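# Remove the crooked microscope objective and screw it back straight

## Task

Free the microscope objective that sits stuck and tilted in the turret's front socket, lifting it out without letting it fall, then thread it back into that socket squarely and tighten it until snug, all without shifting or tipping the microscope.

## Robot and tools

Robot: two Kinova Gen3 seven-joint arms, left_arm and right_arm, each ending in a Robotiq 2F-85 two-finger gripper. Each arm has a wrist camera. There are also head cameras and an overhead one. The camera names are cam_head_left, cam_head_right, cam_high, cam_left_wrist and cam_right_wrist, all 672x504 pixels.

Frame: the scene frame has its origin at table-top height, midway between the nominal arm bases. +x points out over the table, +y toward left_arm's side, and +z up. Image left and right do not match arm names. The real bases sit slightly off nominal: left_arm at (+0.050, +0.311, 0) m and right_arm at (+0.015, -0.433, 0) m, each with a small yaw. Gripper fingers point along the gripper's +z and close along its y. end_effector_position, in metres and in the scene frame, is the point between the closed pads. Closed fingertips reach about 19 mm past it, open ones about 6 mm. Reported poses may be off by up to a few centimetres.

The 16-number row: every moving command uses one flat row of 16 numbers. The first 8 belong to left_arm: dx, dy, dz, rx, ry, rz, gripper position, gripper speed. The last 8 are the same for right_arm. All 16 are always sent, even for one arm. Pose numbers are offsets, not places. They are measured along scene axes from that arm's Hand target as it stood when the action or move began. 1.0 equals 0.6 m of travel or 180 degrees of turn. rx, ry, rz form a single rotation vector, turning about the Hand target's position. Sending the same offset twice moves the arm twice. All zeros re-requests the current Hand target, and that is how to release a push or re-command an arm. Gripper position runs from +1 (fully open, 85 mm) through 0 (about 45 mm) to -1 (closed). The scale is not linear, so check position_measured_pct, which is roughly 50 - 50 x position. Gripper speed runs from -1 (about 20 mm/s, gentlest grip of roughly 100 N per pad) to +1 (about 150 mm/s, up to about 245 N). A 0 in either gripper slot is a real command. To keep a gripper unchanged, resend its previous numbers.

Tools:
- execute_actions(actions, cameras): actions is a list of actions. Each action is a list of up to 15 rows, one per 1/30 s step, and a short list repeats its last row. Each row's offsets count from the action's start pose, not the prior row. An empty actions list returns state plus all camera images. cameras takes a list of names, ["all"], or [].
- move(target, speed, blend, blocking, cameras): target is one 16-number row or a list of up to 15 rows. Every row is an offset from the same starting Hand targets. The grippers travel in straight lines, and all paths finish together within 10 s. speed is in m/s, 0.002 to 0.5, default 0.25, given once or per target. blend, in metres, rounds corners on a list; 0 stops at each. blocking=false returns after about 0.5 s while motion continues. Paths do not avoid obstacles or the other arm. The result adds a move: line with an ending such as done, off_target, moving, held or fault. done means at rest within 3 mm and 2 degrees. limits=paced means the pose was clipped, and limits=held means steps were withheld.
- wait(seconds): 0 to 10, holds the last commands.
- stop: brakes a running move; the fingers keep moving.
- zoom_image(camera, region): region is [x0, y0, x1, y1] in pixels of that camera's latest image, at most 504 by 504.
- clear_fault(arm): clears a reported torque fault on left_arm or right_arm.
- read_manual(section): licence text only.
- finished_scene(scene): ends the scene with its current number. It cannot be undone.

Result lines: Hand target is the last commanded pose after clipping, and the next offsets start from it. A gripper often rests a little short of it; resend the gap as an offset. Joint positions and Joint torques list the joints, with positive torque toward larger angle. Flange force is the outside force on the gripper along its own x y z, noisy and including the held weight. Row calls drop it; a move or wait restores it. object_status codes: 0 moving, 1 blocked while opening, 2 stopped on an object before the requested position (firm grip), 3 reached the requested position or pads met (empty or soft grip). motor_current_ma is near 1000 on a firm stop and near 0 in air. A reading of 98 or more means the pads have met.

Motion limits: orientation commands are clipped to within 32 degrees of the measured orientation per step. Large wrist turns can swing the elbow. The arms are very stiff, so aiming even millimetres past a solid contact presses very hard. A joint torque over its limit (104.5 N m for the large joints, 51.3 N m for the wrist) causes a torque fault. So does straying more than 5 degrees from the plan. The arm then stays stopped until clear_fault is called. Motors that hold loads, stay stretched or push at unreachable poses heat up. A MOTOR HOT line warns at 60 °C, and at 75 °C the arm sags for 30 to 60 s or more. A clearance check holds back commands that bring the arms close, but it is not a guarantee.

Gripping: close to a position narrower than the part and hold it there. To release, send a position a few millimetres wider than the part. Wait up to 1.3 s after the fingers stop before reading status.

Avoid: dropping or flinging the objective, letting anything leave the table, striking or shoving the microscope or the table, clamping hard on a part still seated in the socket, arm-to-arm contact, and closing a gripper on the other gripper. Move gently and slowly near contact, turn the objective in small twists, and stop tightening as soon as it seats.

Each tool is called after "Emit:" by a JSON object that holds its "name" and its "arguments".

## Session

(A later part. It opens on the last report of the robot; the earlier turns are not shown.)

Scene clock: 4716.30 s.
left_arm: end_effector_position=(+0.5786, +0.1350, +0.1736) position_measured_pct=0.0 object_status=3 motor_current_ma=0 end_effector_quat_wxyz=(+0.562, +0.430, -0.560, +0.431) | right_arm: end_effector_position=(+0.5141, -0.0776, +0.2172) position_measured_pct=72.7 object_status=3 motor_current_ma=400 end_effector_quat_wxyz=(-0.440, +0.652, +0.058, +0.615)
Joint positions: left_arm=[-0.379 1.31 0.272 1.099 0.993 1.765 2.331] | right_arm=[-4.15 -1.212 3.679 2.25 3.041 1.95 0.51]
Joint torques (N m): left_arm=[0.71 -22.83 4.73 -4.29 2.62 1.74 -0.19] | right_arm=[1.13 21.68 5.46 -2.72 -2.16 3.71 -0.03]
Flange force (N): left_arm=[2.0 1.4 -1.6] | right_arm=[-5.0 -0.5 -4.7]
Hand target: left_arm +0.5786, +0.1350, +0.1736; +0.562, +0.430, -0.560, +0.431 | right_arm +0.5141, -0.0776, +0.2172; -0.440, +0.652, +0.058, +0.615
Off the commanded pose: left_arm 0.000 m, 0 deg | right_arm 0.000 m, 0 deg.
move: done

Emit:
{"name": "move", "arguments": {"target": [0,0,0,0,0,0,1,1,-0.00005,-0.0006,-0.00072,0.0163,-0.0043,0.0255,-0.46,-1], "speed": 0.05}}

Scene clock: 4730.53 s.
left_arm: end_effector_position=(+0.5786, +0.1350, +0.1736) position_measured_pct=0.0 object_status=3 motor_current_ma=0 end_effector_quat_wxyz=(+0.562, +0.430, -0.560, +0.431) | right_arm: end_effector_position=(+0.5140, -0.0780, +0.2167) position_measured_pct=72.7 object_status=3 motor_current_ma=400 end_effector_quat_wxyz=(-0.480, +0.633, +0.071, +0.603)
Joint positions: left_arm=[-0.379 1.31 0.272 1.099 0.993 1.765 2.331] | right_arm=[-4.096 -1.26 3.698 2.209 3.114 2.053 0.465]
Joint torques (N m): left_arm=[0.71 -22.73 4.77 -4.29 2.57 1.71 -0.2] | right_arm=[0.03 21.15 4.62 -0.91 -1.53 4.19 -0.04]
Flange force (N): left_arm=[2.2 1.5 -1.6] | right_arm=[-3.9 2.1 2.3]
Hand target: left_arm +0.5786, +0.1350, +0.1736; +0.562, +0.430, -0.560, +0.431 | right_arm +0.5140, -0.0780, +0.2167; -0.480, +0.633, +0.071, +0.603
Off the commanded pose: left_arm 0.000 m, 0 deg | right_arm 0.000 m, 0 deg.
move: done

Emit:
{"name": "move", "arguments": {"target": [[0,0,0,0,0,0,1,1,0.0002,0.00005,-0.00012,0,0,0,-0.46,-1],[0,0,0,0,0,0,1,1,0.0002,0.00005,-0.00012,0,0,0,-0.36,-1]], "speed": 0.02, "cameras": ["cam_right_wrist"]}}

Emit:
{"name": "zoom_image", "arguments": {"camera": "cam_right_wrist", "region": [256, 340, 384, 468]}}

Scene clock: 4740.87 s.
left_arm: end_effector_position=(+0.5786, +0.1350, +0.1736) position_measured_pct=0.0 object_status=3 motor_current_ma=0 end_effector_quat_wxyz=(+0.562, +0.430, -0.560, +0.431) | right_arm: end_effector_position=(+0.5142, -0.0780, +0.2167) position_measured_pct=68.0 object_status=0 motor_current_ma=0 end_effector_quat_wxyz=(-0.480, +0.633, +0.071, +0.603)
Joint positions: left_arm=[-0.379 1.31 0.272 1.099 0.993 1.765 2.331] | right_arm=[-4.096 -1.261 3.698 2.209 3.114 2.052 0.465]
Joint torques (N m): left_arm=[0.81 -22.74 4.72 -4.28 2.63 1.71 -0.15] | right_arm=[0.16 19.55 4.11 -1.08 -1.17 2.97 0.03]
Flange force (N): left_arm=[2.2 1.7 -1.7] | right_arm=[-1.1 -0.3 -0.8]
Hand target: left_arm +0.5786, +0.1350, +0.1736; +0.562, +0.430, -0.560, +0.431 | right_arm +0.5142, -0.0780, +0.2167; -0.480, +0.633, +0.071, +0.603
Off the commanded pose: left_arm 0.000 m, 0 deg | right_arm 0.000 m, 0 deg.
move: done
Images, in order (width x height): cam_right_wrist 672x504.

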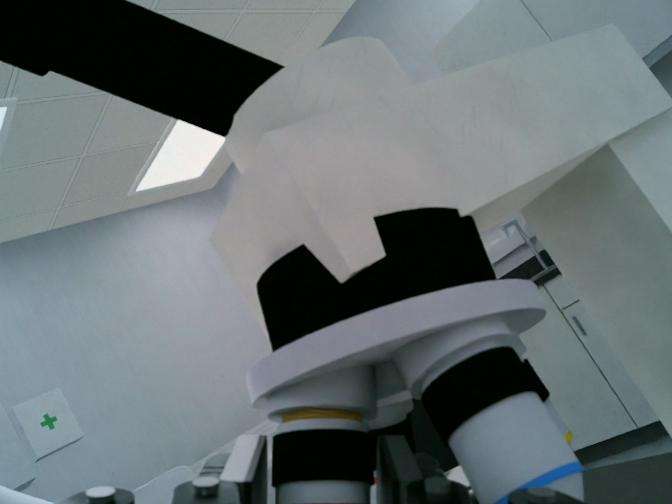

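Scaled by 3.938.

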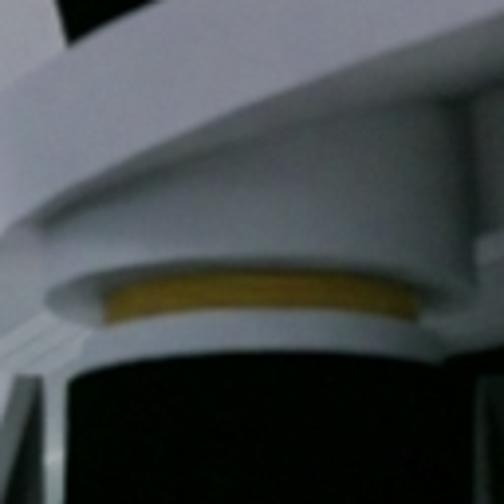

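Emit:
{"name": "move", "arguments": {"target": [[0,0,0,0,0,0,1,1,-0.0018,0.0028,0.002,-0.0755,0.0203,-0.1182,-0.36,-1],[0,0,0,0,0,0,1,1,-0.0025,0.0055,0.0027,-0.1347,0.0361,-0.2108,-0.36,-1],[0,0,0,0,0,0,1,1,-0.0028,0.0087,0.003,-0.194,0.052,-0.3035,-0.36,-1],[0,0,0,0,0,0,1,1,-0.002,0.0135,0.003,-0.2532,0.0679,-0.3962,-0.36,-1],[0,0,0,0,0,0,1,1,-0.0008,0.0165,0.0023,-0.3124,0.0838,-0.4888,-0.36,-1],[0,0,0,0,0,0,1,1,0,0.0178,0.0018,-0.339,0.091,-0.5305,-0.36,-1]], "speed": 0.22, "blend": [0.001,0.001,0.001,0.001,0.001,0], "cameras": ["cam_right_wrist"]}}

Emit:
{"name": "zoom_image", "arguments": {"camera": "cam_right_wrist", "region": [256, 340, 384, 468]}}

Scene clock: 4772.07 s.
left_arm: end_effector_position=(+0.5786, +0.1350, +0.1736) position_measured_pct=0.0 object_status=3 motor_current_ma=0 end_effector_quat_wxyz=(+0.562, +0.430, -0.560, +0.431) | right_arm: end_effector_position=(+0.5142, -0.0673, +0.2178) position_measured_pct=68.0 object_status=3 motor_current_ma=0 end_effector_quat_wxyz=(+0.438, +0.680, -0.193, +0.555)
Joint positions: left_arm=[-0.379 1.31 0.272 1.099 0.993 1.765 2.331] | right_arm=[-4.408 -1.423 3.535 0.639 0.998 1.859 3.072]
Joint torques (N m): left_arm=[0.76 -22.79 4.74 -4.2 2.65 1.68 -0.25] | right_arm=[0.14 26.89 4.67 -7.03 2.71 1.79 -0.04]
Flange force (N): left_arm=[2.1 0.9 -2.0] | right_arm=[-3.1 5.5 3.8]
Hand target: left_arm +0.5786, +0.1350, +0.1736; +0.562, +0.430, -0.560, +0.431 | right_arm +0.5142, -0.0673, +0.2178; +0.438, +0.680, -0.193, +0.555
Off the commanded pose: left_arm 0.000 m, 0 deg | right_arm 0.000 m, 0 deg.
move: done
Images, in order (width x height): cam_right_wrist 672x504.

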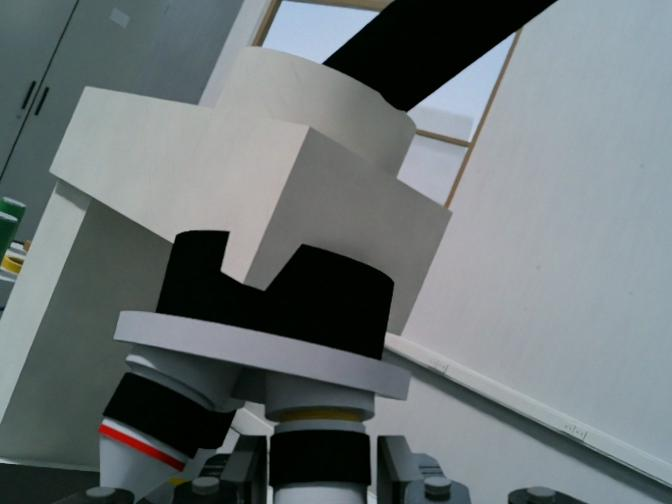

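Scaled by 3.938.

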